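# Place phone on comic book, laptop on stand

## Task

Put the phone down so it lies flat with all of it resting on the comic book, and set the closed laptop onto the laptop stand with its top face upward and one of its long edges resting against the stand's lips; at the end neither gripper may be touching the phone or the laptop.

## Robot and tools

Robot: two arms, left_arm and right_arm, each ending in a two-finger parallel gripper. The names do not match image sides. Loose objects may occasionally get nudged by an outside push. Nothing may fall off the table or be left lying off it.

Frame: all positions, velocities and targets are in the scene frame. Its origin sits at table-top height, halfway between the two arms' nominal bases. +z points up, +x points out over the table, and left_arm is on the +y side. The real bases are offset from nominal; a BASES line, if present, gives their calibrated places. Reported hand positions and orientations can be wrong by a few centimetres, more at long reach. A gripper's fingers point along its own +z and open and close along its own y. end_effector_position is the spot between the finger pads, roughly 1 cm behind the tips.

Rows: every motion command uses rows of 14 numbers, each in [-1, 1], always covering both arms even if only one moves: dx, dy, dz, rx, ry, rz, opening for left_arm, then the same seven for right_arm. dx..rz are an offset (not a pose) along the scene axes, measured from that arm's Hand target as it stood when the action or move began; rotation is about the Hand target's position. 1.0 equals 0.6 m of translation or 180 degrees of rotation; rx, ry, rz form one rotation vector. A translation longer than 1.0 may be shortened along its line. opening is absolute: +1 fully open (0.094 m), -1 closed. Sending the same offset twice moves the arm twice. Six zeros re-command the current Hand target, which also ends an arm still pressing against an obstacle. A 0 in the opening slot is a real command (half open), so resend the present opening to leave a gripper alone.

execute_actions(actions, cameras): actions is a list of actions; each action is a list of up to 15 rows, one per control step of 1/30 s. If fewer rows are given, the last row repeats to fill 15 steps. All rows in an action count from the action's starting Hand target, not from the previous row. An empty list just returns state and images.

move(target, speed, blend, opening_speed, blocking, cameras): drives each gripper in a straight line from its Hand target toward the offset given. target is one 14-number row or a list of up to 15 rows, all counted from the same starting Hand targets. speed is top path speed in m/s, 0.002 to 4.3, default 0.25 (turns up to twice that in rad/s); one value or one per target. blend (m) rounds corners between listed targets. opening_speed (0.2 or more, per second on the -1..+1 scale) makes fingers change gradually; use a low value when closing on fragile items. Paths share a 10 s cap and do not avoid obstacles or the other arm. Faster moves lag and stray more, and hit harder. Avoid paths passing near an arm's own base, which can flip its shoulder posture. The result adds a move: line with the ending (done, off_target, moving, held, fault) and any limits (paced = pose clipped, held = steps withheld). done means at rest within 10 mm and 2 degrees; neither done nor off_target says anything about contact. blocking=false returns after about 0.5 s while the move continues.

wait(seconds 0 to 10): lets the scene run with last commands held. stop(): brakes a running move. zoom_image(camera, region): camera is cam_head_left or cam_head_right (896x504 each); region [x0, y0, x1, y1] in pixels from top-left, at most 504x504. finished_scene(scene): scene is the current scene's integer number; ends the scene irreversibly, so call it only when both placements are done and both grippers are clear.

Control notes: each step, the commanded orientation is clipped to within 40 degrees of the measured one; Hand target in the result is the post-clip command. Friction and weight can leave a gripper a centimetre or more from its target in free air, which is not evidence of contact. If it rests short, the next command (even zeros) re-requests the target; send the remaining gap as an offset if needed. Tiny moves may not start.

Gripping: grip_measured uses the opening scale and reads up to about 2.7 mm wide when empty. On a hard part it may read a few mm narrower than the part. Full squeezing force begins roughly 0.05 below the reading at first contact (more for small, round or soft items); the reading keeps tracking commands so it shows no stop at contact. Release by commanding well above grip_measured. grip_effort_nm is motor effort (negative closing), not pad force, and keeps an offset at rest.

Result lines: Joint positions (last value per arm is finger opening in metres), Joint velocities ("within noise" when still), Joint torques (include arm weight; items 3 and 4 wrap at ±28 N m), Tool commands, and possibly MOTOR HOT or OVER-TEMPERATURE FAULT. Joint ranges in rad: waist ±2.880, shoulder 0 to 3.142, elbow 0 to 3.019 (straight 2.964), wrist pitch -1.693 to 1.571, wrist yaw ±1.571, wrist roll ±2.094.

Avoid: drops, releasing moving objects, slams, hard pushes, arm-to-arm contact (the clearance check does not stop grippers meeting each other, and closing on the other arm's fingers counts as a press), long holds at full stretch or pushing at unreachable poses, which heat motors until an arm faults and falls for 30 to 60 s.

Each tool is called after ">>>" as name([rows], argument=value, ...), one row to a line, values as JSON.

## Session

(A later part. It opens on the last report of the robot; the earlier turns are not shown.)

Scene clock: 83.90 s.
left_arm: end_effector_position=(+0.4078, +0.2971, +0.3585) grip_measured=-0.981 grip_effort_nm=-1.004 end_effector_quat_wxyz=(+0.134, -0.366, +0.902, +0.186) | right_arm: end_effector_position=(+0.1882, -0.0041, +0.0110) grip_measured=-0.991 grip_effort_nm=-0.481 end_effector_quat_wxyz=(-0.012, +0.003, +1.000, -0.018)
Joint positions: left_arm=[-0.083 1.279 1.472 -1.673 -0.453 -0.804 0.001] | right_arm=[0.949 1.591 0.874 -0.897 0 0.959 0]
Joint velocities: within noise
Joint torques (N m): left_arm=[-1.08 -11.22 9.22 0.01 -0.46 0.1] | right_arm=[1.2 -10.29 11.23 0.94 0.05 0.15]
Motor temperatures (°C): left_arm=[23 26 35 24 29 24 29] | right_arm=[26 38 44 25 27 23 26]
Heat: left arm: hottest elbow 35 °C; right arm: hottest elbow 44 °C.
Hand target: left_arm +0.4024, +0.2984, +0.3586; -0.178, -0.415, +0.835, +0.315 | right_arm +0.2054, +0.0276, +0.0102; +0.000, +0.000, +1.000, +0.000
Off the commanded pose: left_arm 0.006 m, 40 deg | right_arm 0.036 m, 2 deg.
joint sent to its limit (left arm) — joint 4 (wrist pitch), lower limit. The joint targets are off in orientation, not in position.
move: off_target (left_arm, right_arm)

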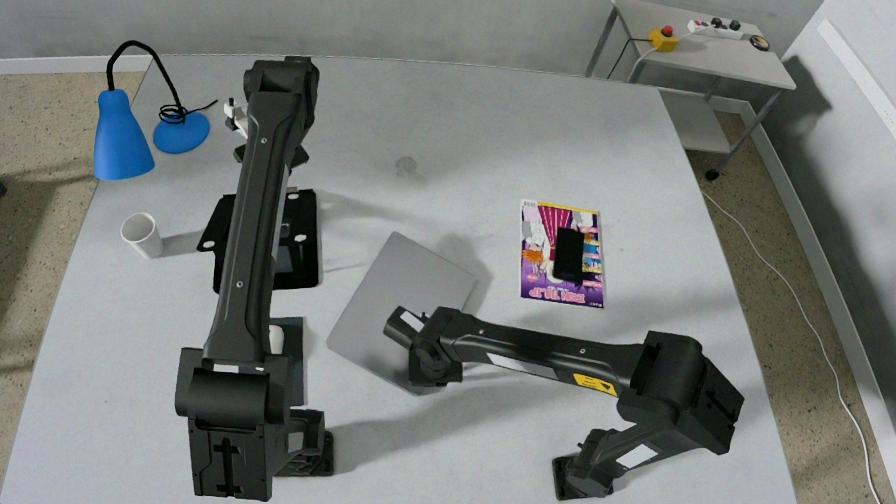

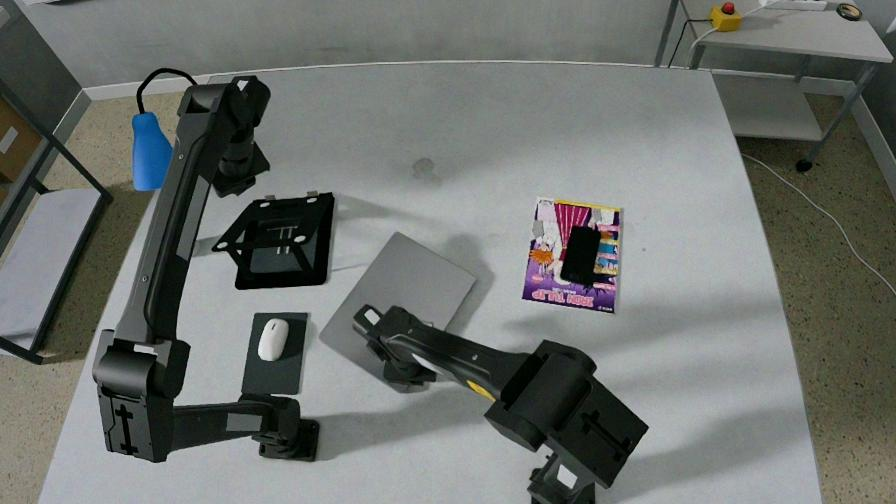

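>>> move([
  [0,0,0,0,0,0,-1,0.0,0.05,0,0,0,0,-1],
  [0,0,0,0,0,0,-1,0.05,0.1,0,0,0,0,-1],
], speed=0.1, cameras=[])

>>> move([
  [0,0,0,0,0,0,-1,-0.05,-0.15,0.02,0,0,0,-1],
  [0.1,0.05,0,0,0,0,-1,-0.05,-0.25,0.3,0,0,0,1],
], speed=0.2)

>>> zoom_image(camera="cam_head_left", region=[310, 210, 510, 410])

>>> zoom_image(camera="cam_head_right", region=[310, 210, 510, 410])

Scene clock: 89.97 s.
left_arm: end_effector_position=(+0.4078, +0.2971, +0.3585) grip_measured=-0.981 grip_effort_nm=-1.004 end_effector_quat_wxyz=(+0.134, -0.366, +0.902, +0.186) | right_arm: end_effector_position=(+0.2120, +0.0639, +0.0122) grip_measured=-0.991 grip_effort_nm=-0.481 end_effector_quat_wxyz=(-0.013, -0.001, +1.000, -0.013)
Joint positions: left_arm=[-0.083 1.279 1.472 -1.673 -0.453 -0.804 0.001] | right_arm=[0.99 1.738 1.076 -0.945 -0.008 0.993 0]
Joint velocities: within noise
Joint torques (N m): left_arm=[-1.26 -11.22 9.1 0.25 -0.43 0.05] | right_arm=[-0.26 -14.21 11.59 0.64 0.37 0.07]
Motor temperatures (°C): left_arm=[23 26 35 24 29 24 29] | right_arm=[26 38 45 25 26 23 26]
Heat: left arm: hottest elbow 35 °C; right arm: hottest elbow 45 °C.
Hand target: left_arm +0.4024, +0.2984, +0.3586; -0.178, -0.415, +0.835, +0.315 | right_arm +0.2354, +0.0875, +0.0102; +0.000, +0.000, +1.000, +0.000
Off the commanded pose: left_arm 0.006 m, 40 deg | right_arm 0.033 m, 2 deg.
joint sent to its limit (left arm) — joint 4 (wrist pitch), lower limit. The joint targets are off in orientation, not in position.
move: off_target (left_arm, right_arm)
No camera images: "cameras" was empty.

Scene clock: 94.13 s.
left_arm: end_effector_position=(+0.4495, +0.3234, +0.3342) grip_measured=-0.981 grip_effort_nm=-0.999 end_effector_quat_wxyz=(+0.095, -0.351, +0.903, +0.227) | right_arm: end_effector_position=(+0.1914, -0.0711, +0.1713) grip_measured=+0.998 grip_effort_nm=0.061 end_effector_quat_wxyz=(-0.013, -0.003, +1.000, -0.015)
Joint positions: left_arm=[-0.031 1.43 1.546 -1.673 -0.497 -0.74 0.001] | right_arm=[0.821 1.243 0.994 -1.362 0.001 0.821 0.094]
Joint velocities: within noise
Joint torques (N m): left_arm=[-1.08 -12.22 16.72 -0.1 -0.49 0.09] | right_arm=[-0.44 -10.34 12.21 -0.32 0.07 0.09]
Motor temperatures (°C): left_arm=[23 26 36 24 29 24 29] | right_arm=[26 38 44 25 26 23 26]
Heat: left arm: hottest elbow 36 °C; right arm: hottest elbow 44 °C.
Hand target: left_arm +0.4624, +0.3283, +0.3585; -0.178, -0.415, +0.835, +0.315 | right_arm +0.2053, -0.0624, +0.1901; +0.000, +0.000, +1.000, +0.000
Off the commanded pose: left_arm 0.028 m, 35 deg | right_arm 0.025 m, 2 deg.
joint sent to its limit (left arm) — joint 4 (wrist pitch), lower limit. The joint targets are off in orientation, not in position.
move: off_target (left_arm, right_arm); target 2's new opening was sent with right_arm's hand 0.025 m and 2 deg from that target

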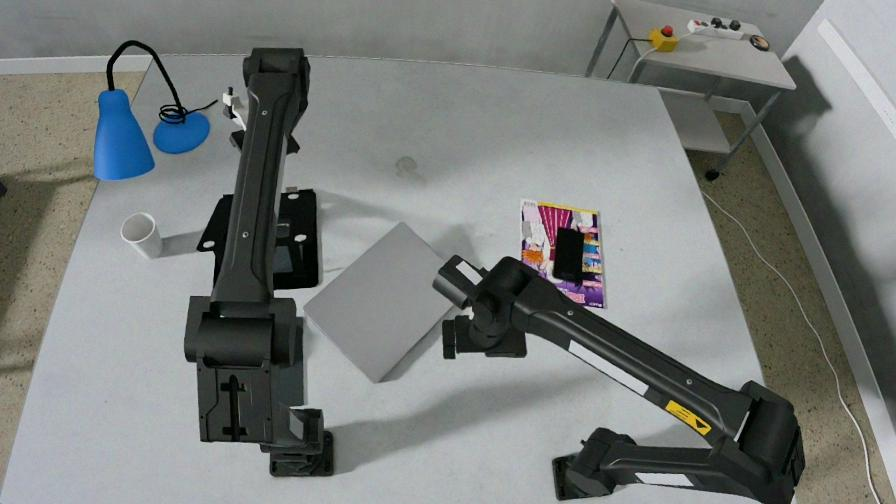

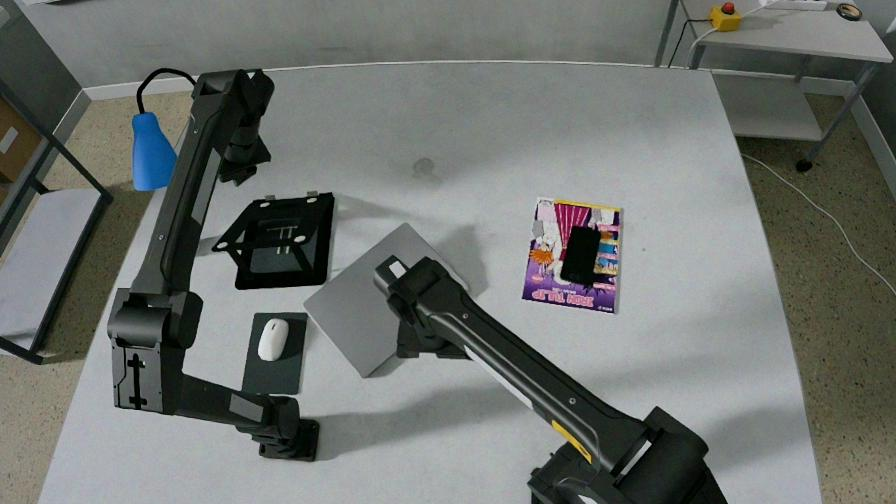

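Scaled by 2.520.

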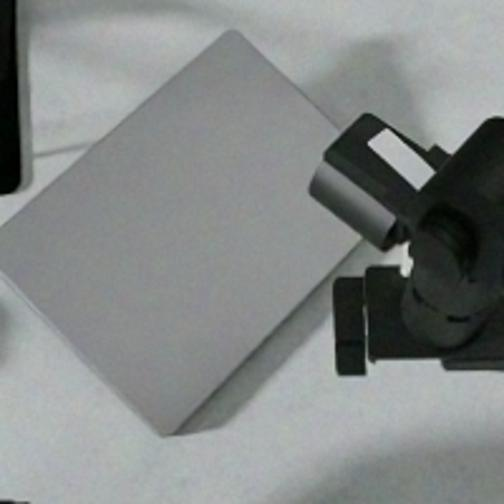

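Scaled by 2.520.

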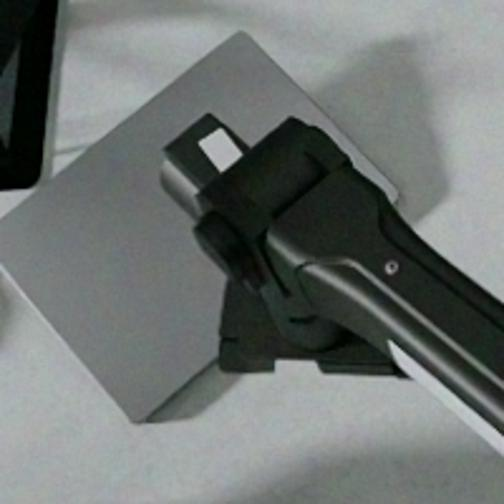

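>>> move([
  [0,0,0,0,0,0,-1,-0.02,-0.12,0.1,-0.16,-0.384,0.665,0.4],
  [0,0,0,0,0,0,-1,0.053,-0.022,-0.15,-0.16,-0.384,0.665,0.4],
  [0,0,0,0,0,0,-1,0.067,-0.01,-0.225,-0.16,-0.384,0.665,0.4],
], speed=0.35)

>>> zoom_image(camera="cam_head_left", region=[310, 210, 510, 410])

>>> zoom_image(camera="cam_head_right", region=[310, 210, 510, 410])

Scene clock: 107.17 s.
left_arm: end_effector_position=(+0.4495, +0.3236, +0.3342) grip_measured=-0.981 grip_effort_nm=-0.999 end_effector_quat_wxyz=(+0.096, -0.351, +0.903, +0.227) | right_arm: end_effector_position=(+0.2511, -0.0697, +0.0616) grip_measured=+0.401 grip_effort_nm=-0.081 end_effector_quat_wxyz=(-0.463, +0.797, -0.333, +0.198)
Joint positions: left_arm=[-0.031 1.43 1.546 -1.673 -0.498 -0.739 0.001] | right_arm=[0.662 1.225 0.198 0.511 -0.09 -1.63 0.066]
Joint velocities: within noise
Joint torques (N m): left_arm=[-1.67 -12.45 16.64 0.02 -0.49 0.04] | right_arm=[1.38 -5.07 5.12 2.14 0.03 0.29]
Motor temperatures (°C): left_arm=[23 26 37 24 29 23 29] | right_arm=[26 37 44 25 26 23 26]
Heat: left arm: hottest elbow 37 °C; right arm: hottest elbow 44 °C.
Hand target: left_arm +0.4624, +0.3284, +0.3585; -0.178, -0.415, +0.835, +0.315 | right_arm +0.2455, -0.0684, +0.0551; -0.462, +0.800, -0.333, +0.192
Off the commanded pose: left_arm 0.028 m, 35 deg | right_arm 0.009 m, 1 deg.
joint sent to its limit (left arm) — joint 4 (wrist pitch), lower limit. The joint targets are off in orientation, not in position.
move: off_target (left_arm)

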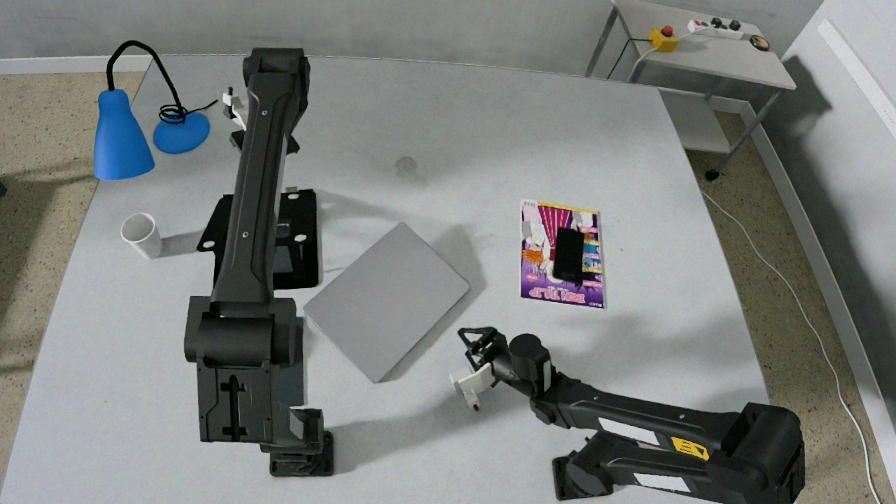

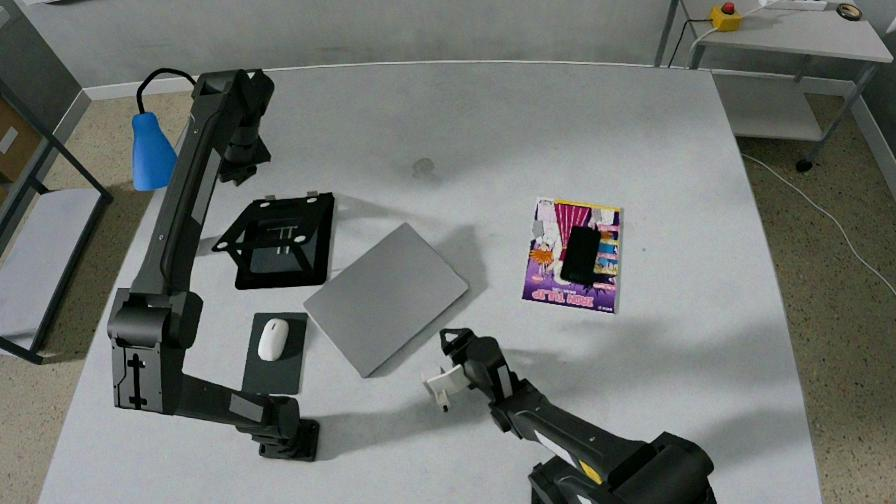

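Scaled by 2.520.

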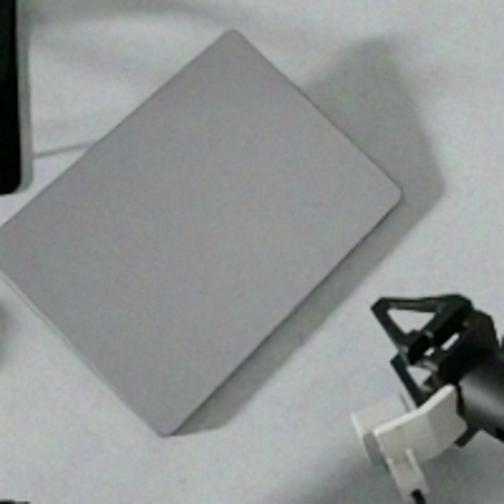

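Scaled by 2.520.

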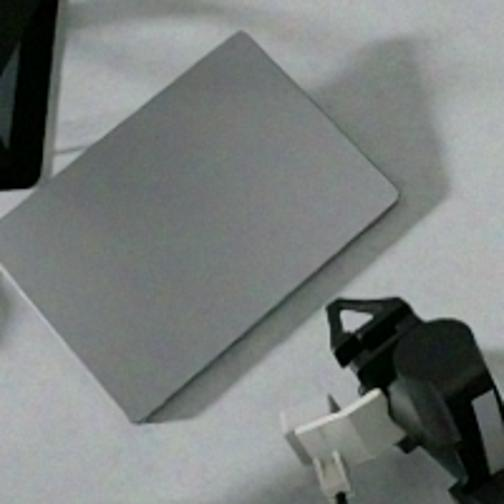

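>>> move([
  [0,0,0,0,0,0,-1,0.02,0.065,-0.018,0,0,0,0.4],
  [0,0,0,0,0,0,-1,0.095,0.145,-0.018,0,0,0,0.4],
], speed=0.1)

>>> zoom_image(camera="cam_head_left", region=[310, 210, 510, 410])

>>> zoom_image(camera="cam_head_right", region=[310, 210, 510, 410])

Scene clock: 113.30 s.
left_arm: end_effector_position=(+0.4495, +0.3236, +0.3342) grip_measured=-0.981 grip_effort_nm=-1.004 end_effector_quat_wxyz=(+0.096, -0.351, +0.903, +0.227) | right_arm: end_effector_position=(+0.2960, +0.0046, +0.0432) grip_measured=+0.401 grip_effort_nm=-0.046 end_effector_quat_wxyz=(-0.459, +0.800, -0.334, +0.196)
Joint positions: left_arm=[-0.031 1.43 1.546 -1.673 -0.498 -0.739 0.001] | right_arm=[0.763 1.531 0.406 0.598 -0.003 -1.579 0.066]
Joint velocities: within noise
Joint torques (N m): left_arm=[-0.56 -12.28 16.46 0.12 -0.5 0.07] | right_arm=[1.32 -9.41 7.6 1.21 0.06 0.29]
Motor temperatures (°C): left_arm=[23 26 38 24 29 23 29] | right_arm=[26 37 43 25 26 23 26]
Heat: left arm: hottest elbow 38 °C; right arm: hottest elbow 43 °C.
Hand target: left_arm +0.4624, +0.3283, +0.3585; -0.178, -0.415, +0.835, +0.315 | right_arm +0.3026, +0.0186, +0.0445; -0.462, +0.800, -0.332, +0.192
Off the commanded pose: left_arm 0.028 m, 35 deg | right_arm 0.015 m, 1 deg.
joint sent to its limit (left arm) — joint 4 (wrist pitch), lower limit. The joint targets are off in orientation, not in position.
move: off_target (left_arm, right_arm)

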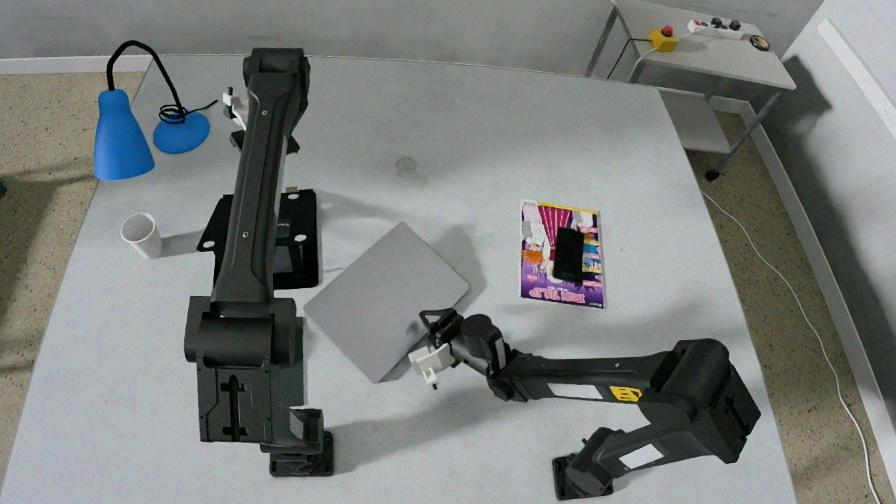

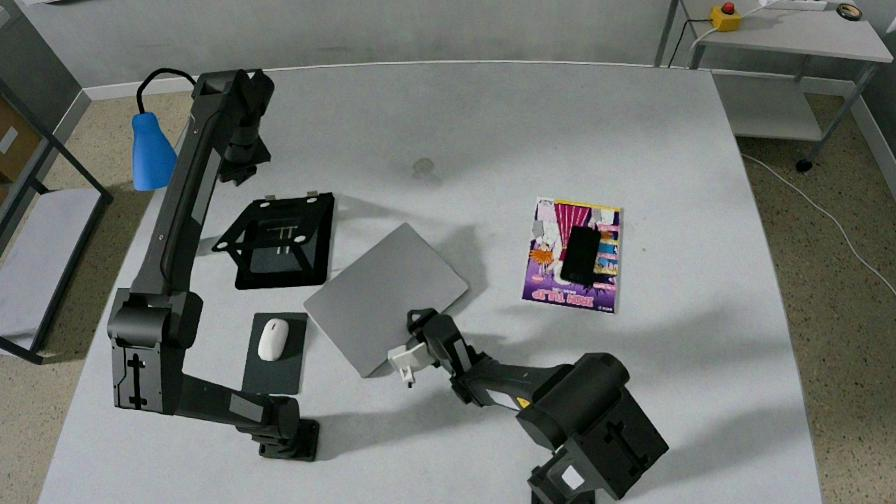

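Scaled by 2.520.

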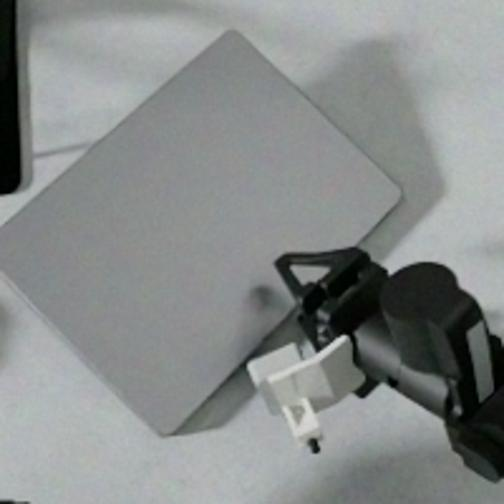

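Scaled by 2.520.

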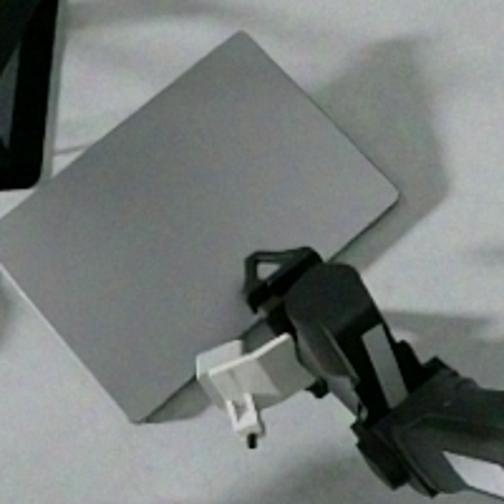

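>>> move([
  [0,0,0,0,0,0,-1,0.025,0.03,-0.008,0,0,0,0.4],
  [0,0,0,0,0,0,-1,0.025,0.03,-0.008,0,0,0,-1],
], speed=0.1, opening_speed=0.4, cameras=[])

>>> move([
  [0,0,0,0,0,0,-1,0,0,0.27,0,0,0,-1],
  [0,0,0,0,0,0,-1,0.05,0.0,0.52,0.047,-0.047,0,-1],
], speed=0.12)

>>> zoom_image(camera="cam_head_left", region=[310, 160, 510, 360])

Scene clock: 121.17 s.
left_arm: end_effector_position=(+0.4495, +0.3236, +0.3342) grip_measured=-0.981 grip_effort_nm=-1.004 end_effector_quat_wxyz=(+0.096, -0.351, +0.903, +0.227) | right_arm: end_effector_position=(+0.3023, +0.0137, +0.0229) grip_measured=-0.895 grip_effort_nm=-0.979 end_effector_quat_wxyz=(-0.438, +0.811, -0.339, +0.187)
Joint positions: left_arm=[-0.031 1.43 1.546 -1.673 -0.498 -0.739 0.001] | right_arm=[0.77 1.604 0.449 0.579 0.004 -1.576 0.005]
Joint velocities: within noise
Joint torques (N m): left_arm=[-0.97 -12.69 16.47 0.03 -0.49 0.07] | right_arm=[1.32 -11.58 8.49 1.8 0.01 0.28]
Motor temperatures (°C): left_arm=[23 26 38 24 29 23 29] | right_arm=[26 37 43 25 26 23 26]
Heat: left arm: hottest elbow 38 °C; right arm: hottest elbow 43 °C.
Hand target: left_arm +0.4624, +0.3283, +0.3585; -0.178, -0.415, +0.835, +0.315 | right_arm +0.3175, +0.0365, +0.0396; -0.462, +0.800, -0.332, +0.192
Off the commanded pose: left_arm 0.028 m, 35 deg | right_arm 0.032 m, 3 deg.
joint sent to its limit (left arm) — joint 4 (wrist pitch), lower limit. The joint targets are off in orientation, not in position.
move: off_target (left_arm, right_arm); target 2's new opening was sent with right_arm's hand 0.023 m and 1 deg from that target
No camera images: "cameras" was empty.

Scene clock: 124.87 s.
left_arm: end_effector_position=(+0.4495, +0.3236, +0.3343) grip_measured=-0.981 grip_effort_nm=-0.999 end_effector_quat_wxyz=(+0.096, -0.351, +0.903, +0.227) | right_arm: end_effector_position=(+0.3343, +0.0328, +0.3272) grip_measured=-0.991 grip_effort_nm=-0.491 end_effector_quat_wxyz=(-0.527, +0.760, -0.312, +0.215)
Joint positions: left_arm=[-0.031 1.43 1.546 -1.673 -0.498 -0.739 0.001] | right_arm=[0.734 1.058 0.847 -0.148 -0.051 -1.589 0]
Joint velocities: within noise
Joint torques (N m): left_arm=[-0.79 -12.16 16.69 0.16 -0.47 0.07] | right_arm=[-0.38 -8.64 13.45 2.11 -0.08 0.22]
Motor temperatures (°C): left_arm=[23 26 39 24 29 23 29] | right_arm=[26 37 44 25 26 23 26]
Heat: left arm: hottest elbow 39 °C; right arm: hottest elbow 44 °C.
Hand target: left_arm +0.4624, +0.3284, +0.3585; -0.178, -0.415, +0.835, +0.315 | right_arm +0.3475, +0.0365, +0.3515; -0.542, +0.747, -0.311, +0.226
Off the commanded pose: left_arm 0.028 m, 35 deg | right_arm 0.028 m, 3 deg.
joint sent to its limit (left arm) — joint 4 (wrist pitch), lower limit. The joint targets are off in orientation, not in position.
move: off_target (left_arm, right_arm)

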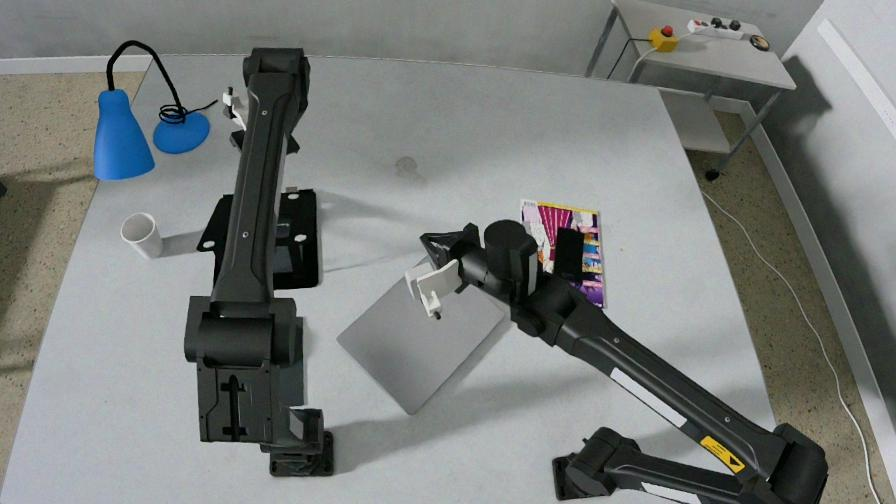

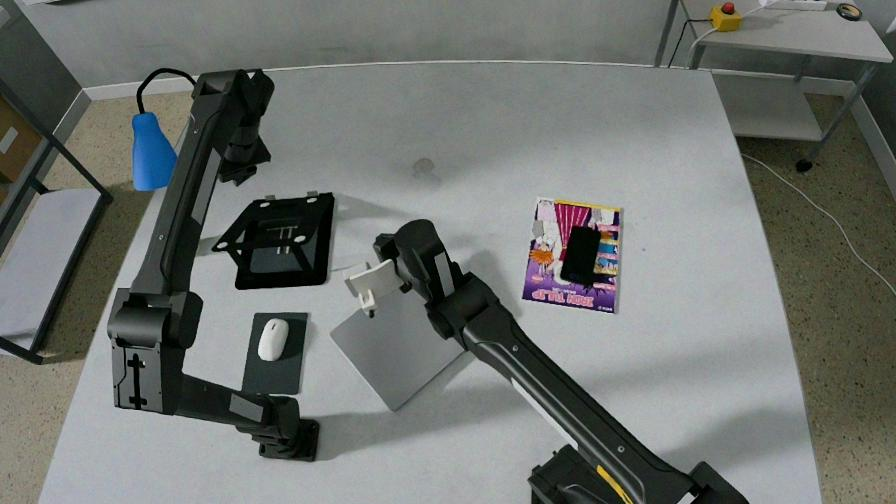

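Scaled by 2.520.

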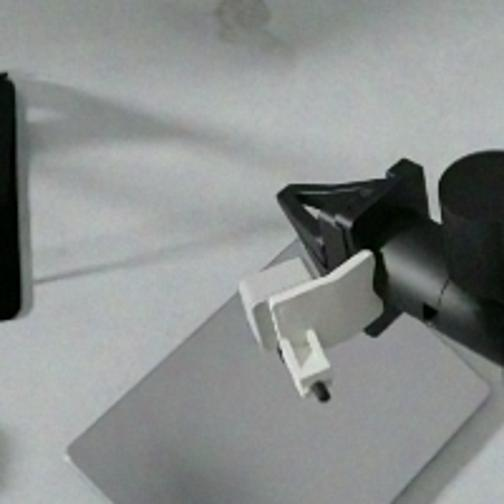

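>>> move(target=[0,0,0,0,0,0,-1,-0.1,-0.4,-0.1,0,0,0,0.4], speed=0.4)

>>> zoom_image(camera="cam_head_left", region=[320, 230, 520, 430])

>>> zoom_image(camera="cam_head_right", region=[310, 230, 510, 430])

Scene clock: 129.13 s.
left_arm: end_effector_position=(+0.4495, +0.3236, +0.3343) grip_measured=-0.981 grip_effort_nm=-0.999 end_effector_quat_wxyz=(+0.096, -0.351, +0.903, +0.227) | right_arm: end_effector_position=(+0.2880, -0.1996, +0.2954) grip_measured=+0.399 grip_effort_nm=0.066 end_effector_quat_wxyz=(-0.547, +0.746, -0.306, +0.226)
Joint positions: left_arm=[-0.031 1.43 1.546 -1.673 -0.498 -0.739 0.001] | right_arm=[-0.036 0.621 0.548 -0.36 -0.772 -1.886 0.066]
Joint velocities: within noise
Joint torques (N m): left_arm=[-0.91 -12.28 16.62 0.03 -0.48 0.06] | right_arm=[-0.38 -2.55 9.7 1.03 -0.27 0.1]
Motor temperatures (°C): left_arm=[23 26 39 24 29 23 29] | right_arm=[26 37 44 25 26 23 26]
Heat: left arm: hottest elbow 39 °C; right arm: hottest elbow 44 °C.
Hand target: left_arm +0.4624, +0.3284, +0.3585; -0.178, -0.415, +0.835, +0.315 | right_arm +0.2875, -0.2035, +0.2916; -0.543, +0.747, -0.311, +0.226
Off the commanded pose: left_arm 0.028 m, 35 deg | right_arm 0.006 m, 1 deg.
joint sent to its limit (left arm) — joint 4 (wrist pitch), lower limit. The joint targets are off in orientation, not in position.
move: off_target (left_arm)

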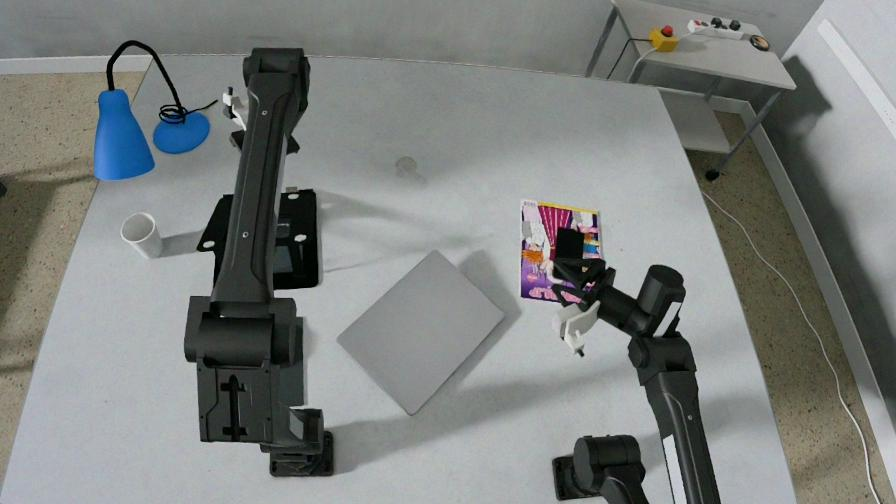

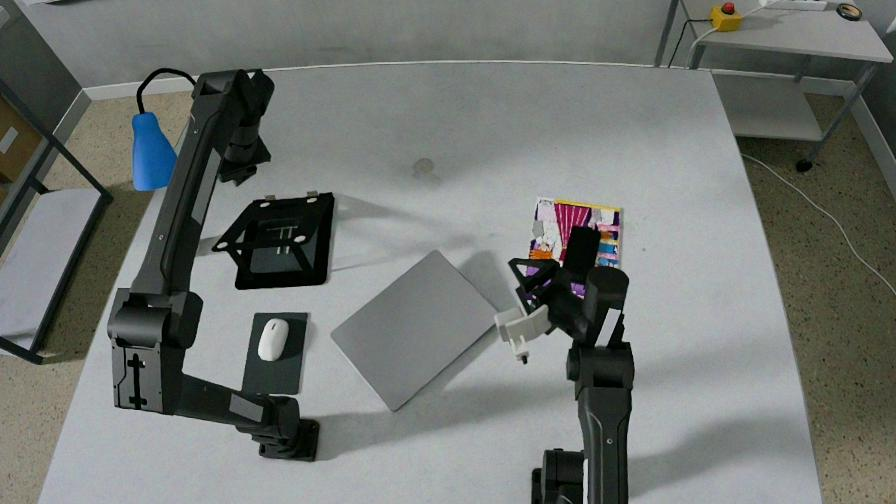

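Scaled by 2.520.

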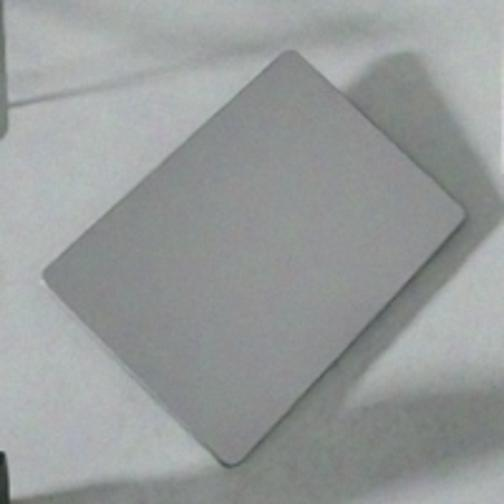

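Scaled by 2.520.

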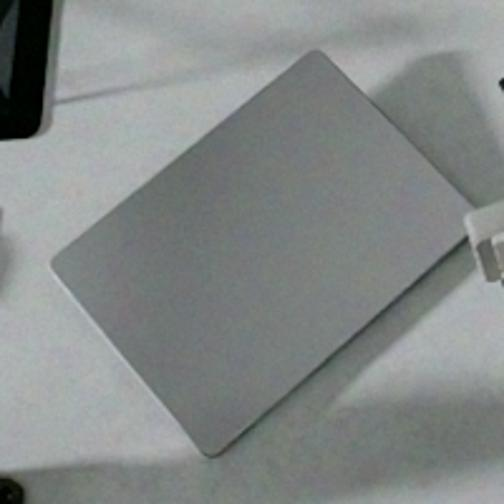

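>>> move([
  [0,0,0,0,0,0,-1,-0.279,0.173,-0.07,0.19,0.456,-0.627,1],
  [0,0,0,0,0,0,-1,-0.3375,0.3975,-0.236,0.19,0.456,-0.627,1],
  [0,0,0,0,0,0,-1,-0.3375,0.3975,-0.454,0.19,0.456,-0.627,1],
], speed=0.3)

>>> move(target=[0,0,0,0,0,0,-1,0.35,-0.02,0,0,0,0,1], speed=0.12)

Scene clock: 140.93 s.
left_arm: end_effector_position=(+0.4495, +0.3236, +0.3343) grip_measured=-0.981 grip_effort_nm=-0.999 end_effector_quat_wxyz=(+0.096, -0.351, +0.903, +0.227) | right_arm: end_effector_position=(+0.0881, +0.0335, +0.0263) grip_measured=+0.999 grip_effort_nm=0.056 end_effector_quat_wxyz=(+0.001, +0.000, +1.000, +0.005)
Joint positions: left_arm=[-0.031 1.43 1.546 -1.673 -0.498 -0.739 0.001] | right_arm=[1.238 1.501 0.819 -0.878 -0.001 1.244 0.094]
Joint velocities: within noise
Joint torques (N m): left_arm=[0.03 -12.1 16.54 0.18 -0.5 0.11] | right_arm=[1.26 -10.87 6.61 0.54 0.16 0.24]
Motor temperatures (°C): left_arm=[23 26 40 24 29 23 29] | right_arm=[26 36 46 25 26 23 26]
Heat: left arm: hottest elbow 40 °C; right arm: hottest elbow 46 °C.
Hand target: left_arm +0.4624, +0.3284, +0.3585; -0.178, -0.415, +0.835, +0.315 | right_arm +0.0850, +0.0350, +0.0193; +0.001, -0.001, +1.000, +0.000
Off the commanded pose: left_arm 0.028 m, 35 deg | right_arm 0.008 m, 1 deg.
joint sent to its limit (left arm) — joint 4 (wrist pitch), lower limit. The joint targets are off in orientation, not in position.
move: off_target (left_arm)

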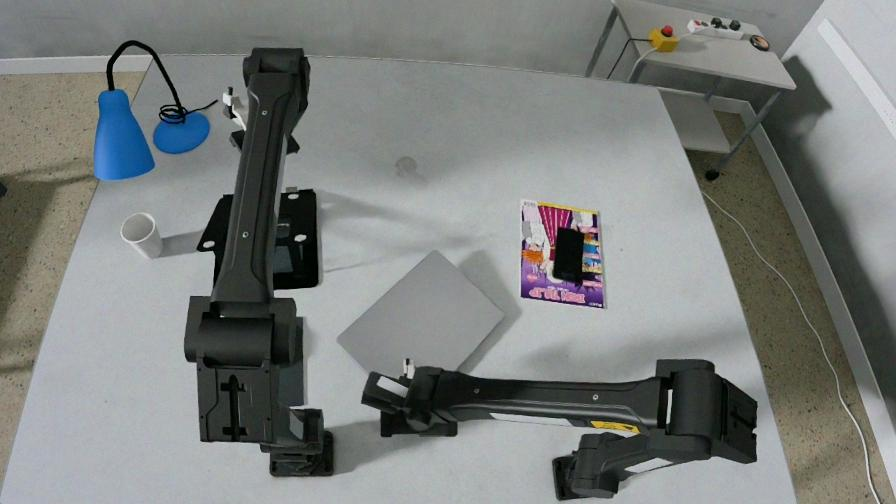

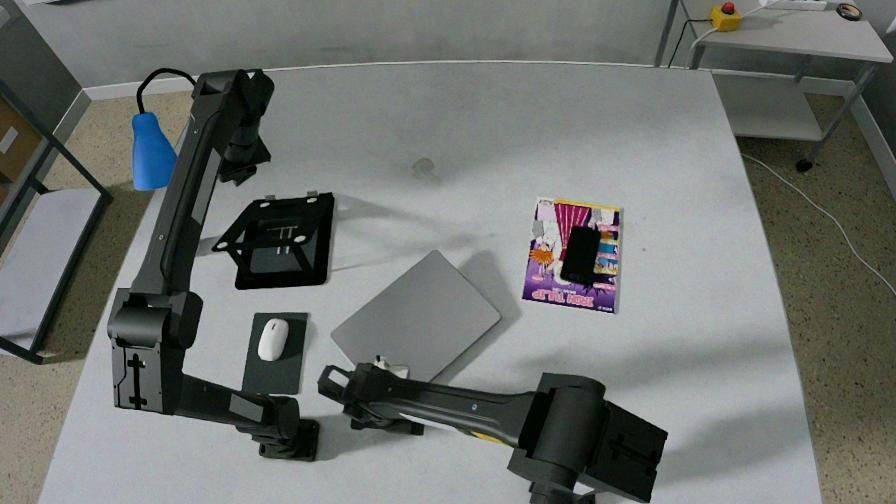

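Scene clock: 143.37 s.
left_arm: end_effector_position=(+0.4495, +0.3236, +0.3343) grip_measured=-0.981 grip_effort_nm=-1.004 end_effector_quat_wxyz=(+0.096, -0.351, +0.903, +0.227) | right_arm: end_effector_position=(+0.2643, +0.0188, +0.0194) grip_measured=+0.999 grip_effort_nm=0.046 end_effector_quat_wxyz=(-0.013, -0.026, +1.000, +0.001)
Joint positions: left_arm=[-0.031 1.43 1.546 -1.673 -0.498 -0.739 0.001] | right_arm=[0.829 1.705 1.054 -0.935 -0.02 0.782 0.094]
Joint velocities: within noise
Joint torques (N m): left_arm=[-1.55 -12.04 16.69 0.18 -0.46 0.09] | right_arm=[-2.02 -13.98 10.78 0.21 0.79 0.33]
Motor temperatures (°C): left_arm=[23 26 40 24 29 23 29] | right_arm=[26 36 46 25 26 23 26]
Heat: left arm: hottest elbow 40 °C; right arm: hottest elbow 46 °C.
Hand target: left_arm +0.4624, +0.3284, +0.3585; -0.178, -0.415, +0.835, +0.315 | right_arm +0.2950, +0.0230, +0.0193; +0.001, -0.001, +1.000, +0.001
Off the commanded pose: left_arm 0.028 m, 35 deg | right_arm 0.031 m, 3 deg.
joint sent to its limit (left arm) — joint 4 (wrist pitch), lower limit. The joint targets are off in orientation, not in position.
move: off_target (left_arm, right_arm)

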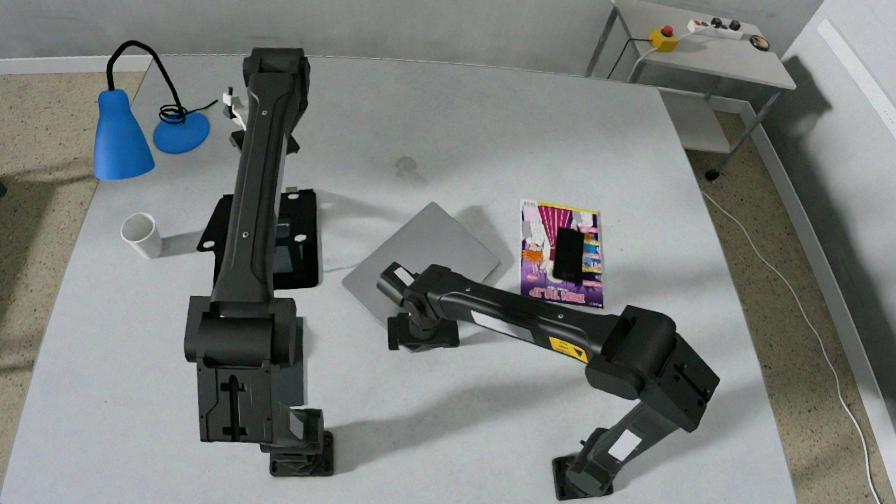

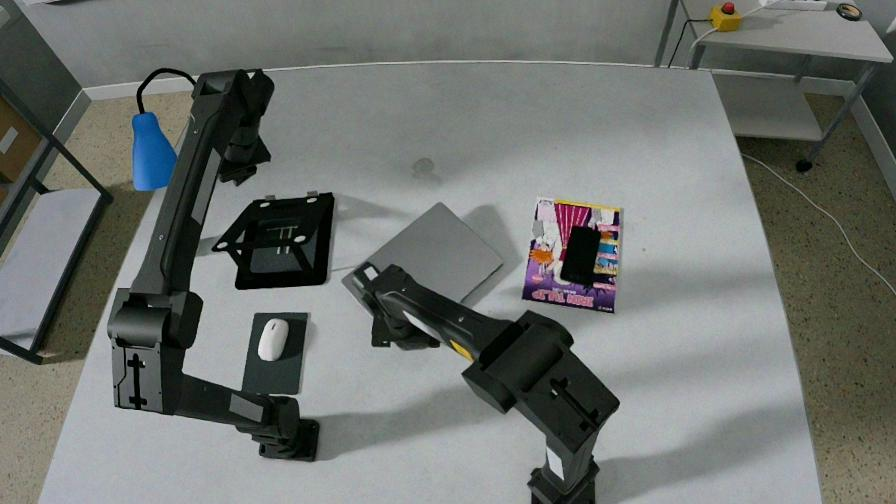

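>>> move([
  [0,0,0,0,0,0,-1,-0.1,0,0.0,0,0,0,1],
  [0,0,0,0,0,0,-1,-0.158,-0.2,0.335,0,0,0,0.4],
  [0,0,0,0,0,0,-1,-0.1,-0.32,0.335,-0.16,-0.384,0.665,0.4],
  [0,0,0,0,0,0,-1,-0.015,-0.263,0.055,-0.16,-0.384,0.665,0.4],
], speed=0.4)

>>> zoom_image(camera="cam_head_left", region=[330, 190, 530, 390])

>>> zoom_image(camera="cam_head_right", region=[330, 190, 530, 390])

Scene clock: 157.90 s.
left_arm: end_effector_position=(+0.4495, +0.3236, +0.3343) grip_measured=-0.981 grip_effort_nm=-0.999 end_effector_quat_wxyz=(+0.096, -0.351, +0.903, +0.227) | right_arm: end_effector_position=(+0.2792, -0.1415, +0.0482) grip_measured=+0.401 grip_effort_nm=-0.081 end_effector_quat_wxyz=(-0.455, +0.802, -0.336, +0.190)
Joint positions: left_arm=[-0.031 1.43 1.546 -1.673 -0.498 -0.739 0.001] | right_arm=[0.304 1.244 0.184 0.469 -0.398 -1.824 0.066]
Joint velocities: within noise
Joint torques (N m): left_arm=[-1.2 -11.99 16.7 -0.02 -0.44 0.04] | right_arm=[1.49 -4.89 6.78 2 -0.08 0.25]
Motor temperatures (°C): left_arm=[23 27 41 24 29 23 29] | right_arm=[26 36 46 25 26 23 26]
Heat: left arm: hottest elbow 41 °C; right arm: hottest elbow 46 °C.
Hand target: left_arm +0.4624, +0.3284, +0.3585; -0.178, -0.415, +0.835, +0.315 | right_arm +0.2860, -0.1349, +0.0522; -0.461, +0.800, -0.331, +0.192
Off the commanded pose: left_arm 0.028 m, 35 deg | right_arm 0.010 m, 1 deg.
joint sent to its limit (left arm) — joint 4 (wrist pitch), lower limit. The joint targets are off in orientation, not in position.
move: off_target (left_arm); target 2's new opening was sent with right_arm's hand 0.027 m and 3 deg from that target

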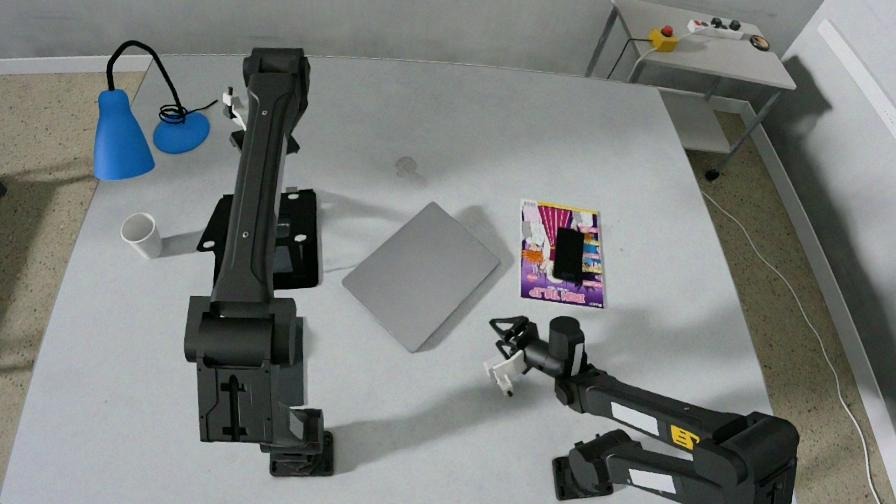

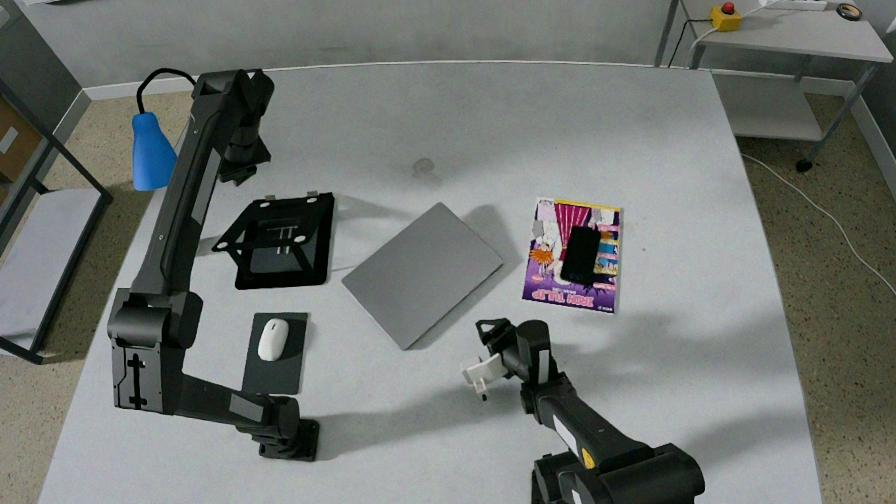

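Scaled by 2.520.

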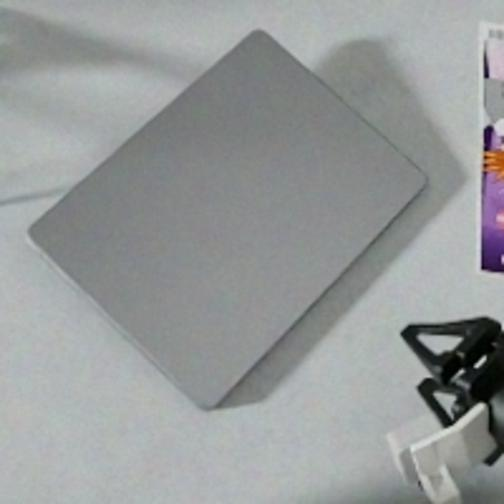

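Scaled by 2.520.

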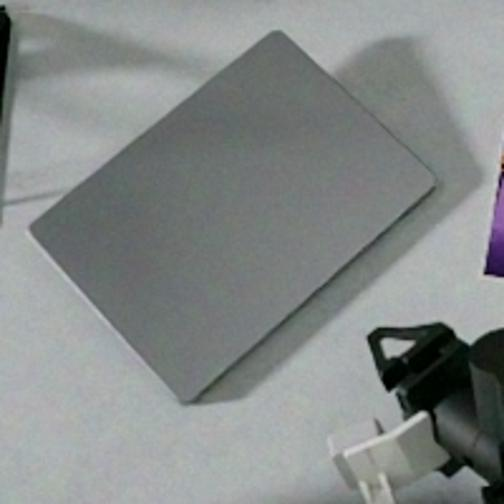

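>>> move([
  [0,0,0,0,0,0,-1,0.19,0.195,-0.012,0,0,0,0.4],
  [0,0,0,0,0,0,-1,0.19,0.195,-0.012,0,0,0,-1],
], speed=0.1, opening_speed=0.4)

>>> zoom_image(camera="cam_head_left", region=[330, 190, 530, 390])

>>> zoom_image(camera="cam_head_right", region=[330, 190, 530, 390])

Scene clock: 167.37 s.
left_arm: end_effector_position=(+0.4495, +0.3236, +0.3343) grip_measured=-0.981 grip_effort_nm=-1.004 end_effector_quat_wxyz=(+0.096, -0.351, +0.903, +0.227) | right_arm: end_effector_position=(+0.3770, -0.0397, +0.0234) grip_measured=-0.896 grip_effort_nm=-0.984 end_effector_quat_wxyz=(-0.436, +0.812, -0.344, +0.179)
Joint positions: left_arm=[-0.031 1.43 1.546 -1.673 -0.498 -0.739 0.001] | right_arm=[0.504 1.644 0.534 0.503 -0.224 -1.713 0.005]
Joint velocities: within noise
Joint torques (N m): left_arm=[-0.85 -11.93 16.7 0.03 -0.53 0.08] | right_arm=[1.49 -12.92 9.35 1.89 -0.13 0.29]
Motor temperatures (°C): left_arm=[23 27 41 24 29 23 29] | right_arm=[26 36 45 25 26 23 26]
Heat: left arm: hottest elbow 41 °C; right arm: hottest elbow 45 °C.
Hand target: left_arm +0.4624, +0.3284, +0.3585; -0.178, -0.415, +0.835, +0.315 | right_arm +0.3999, -0.0178, +0.0450; -0.461, +0.800, -0.331, +0.192
Off the commanded pose: left_arm 0.028 m, 35 deg | right_arm 0.038 m, 4 deg.
joint sent to its limit (left arm) — joint 4 (wrist pitch), lower limit. The joint targets are off in orientation, not in position.
move: off_target (left_arm, right_arm); target 2's new opening was sent with right_arm's hand 0.027 m and 1 deg from that target

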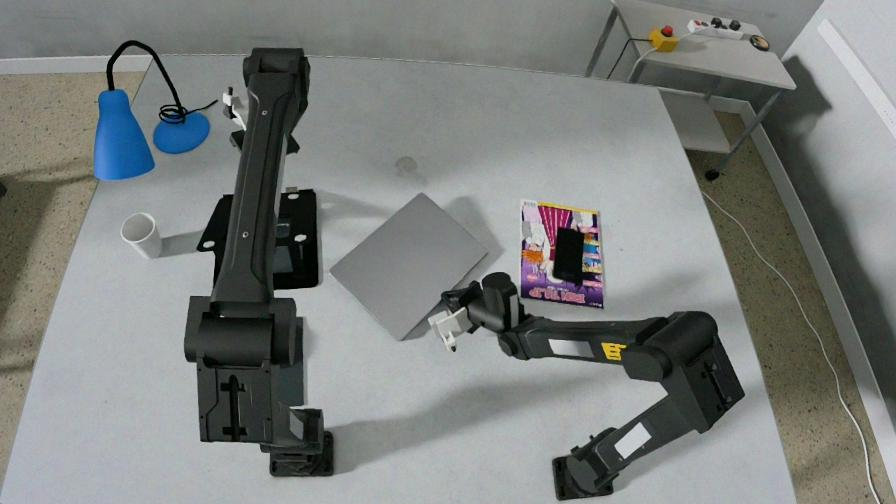

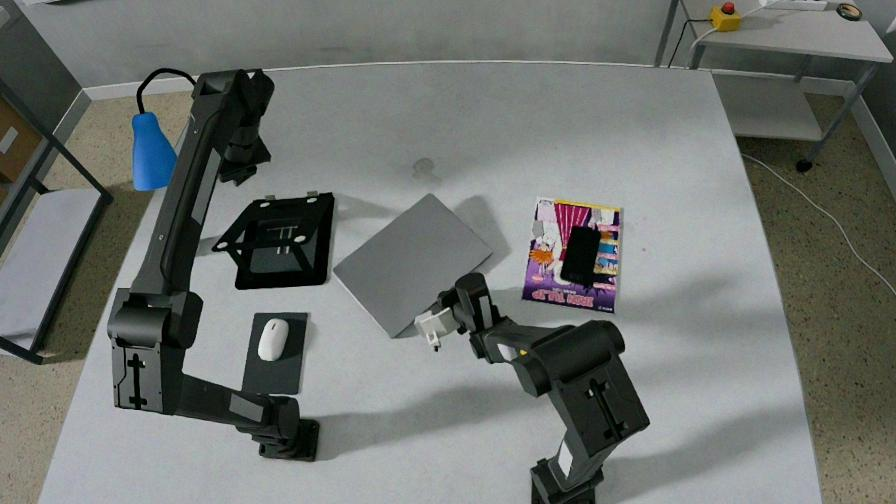

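Scaled by 2.520.

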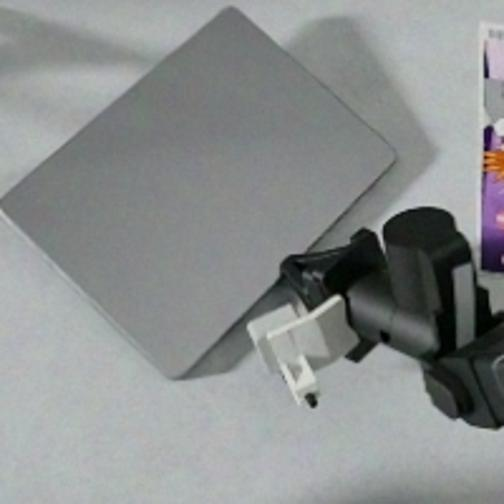

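Scaled by 2.520.

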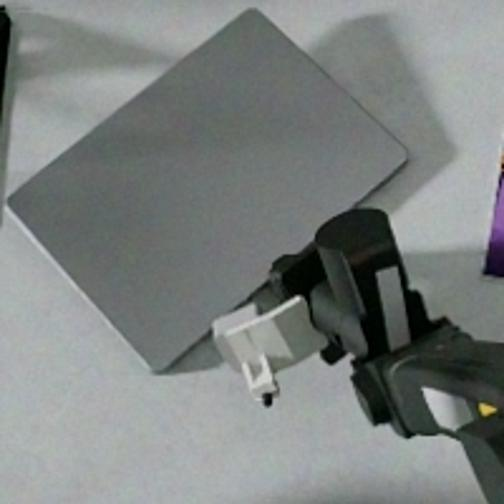

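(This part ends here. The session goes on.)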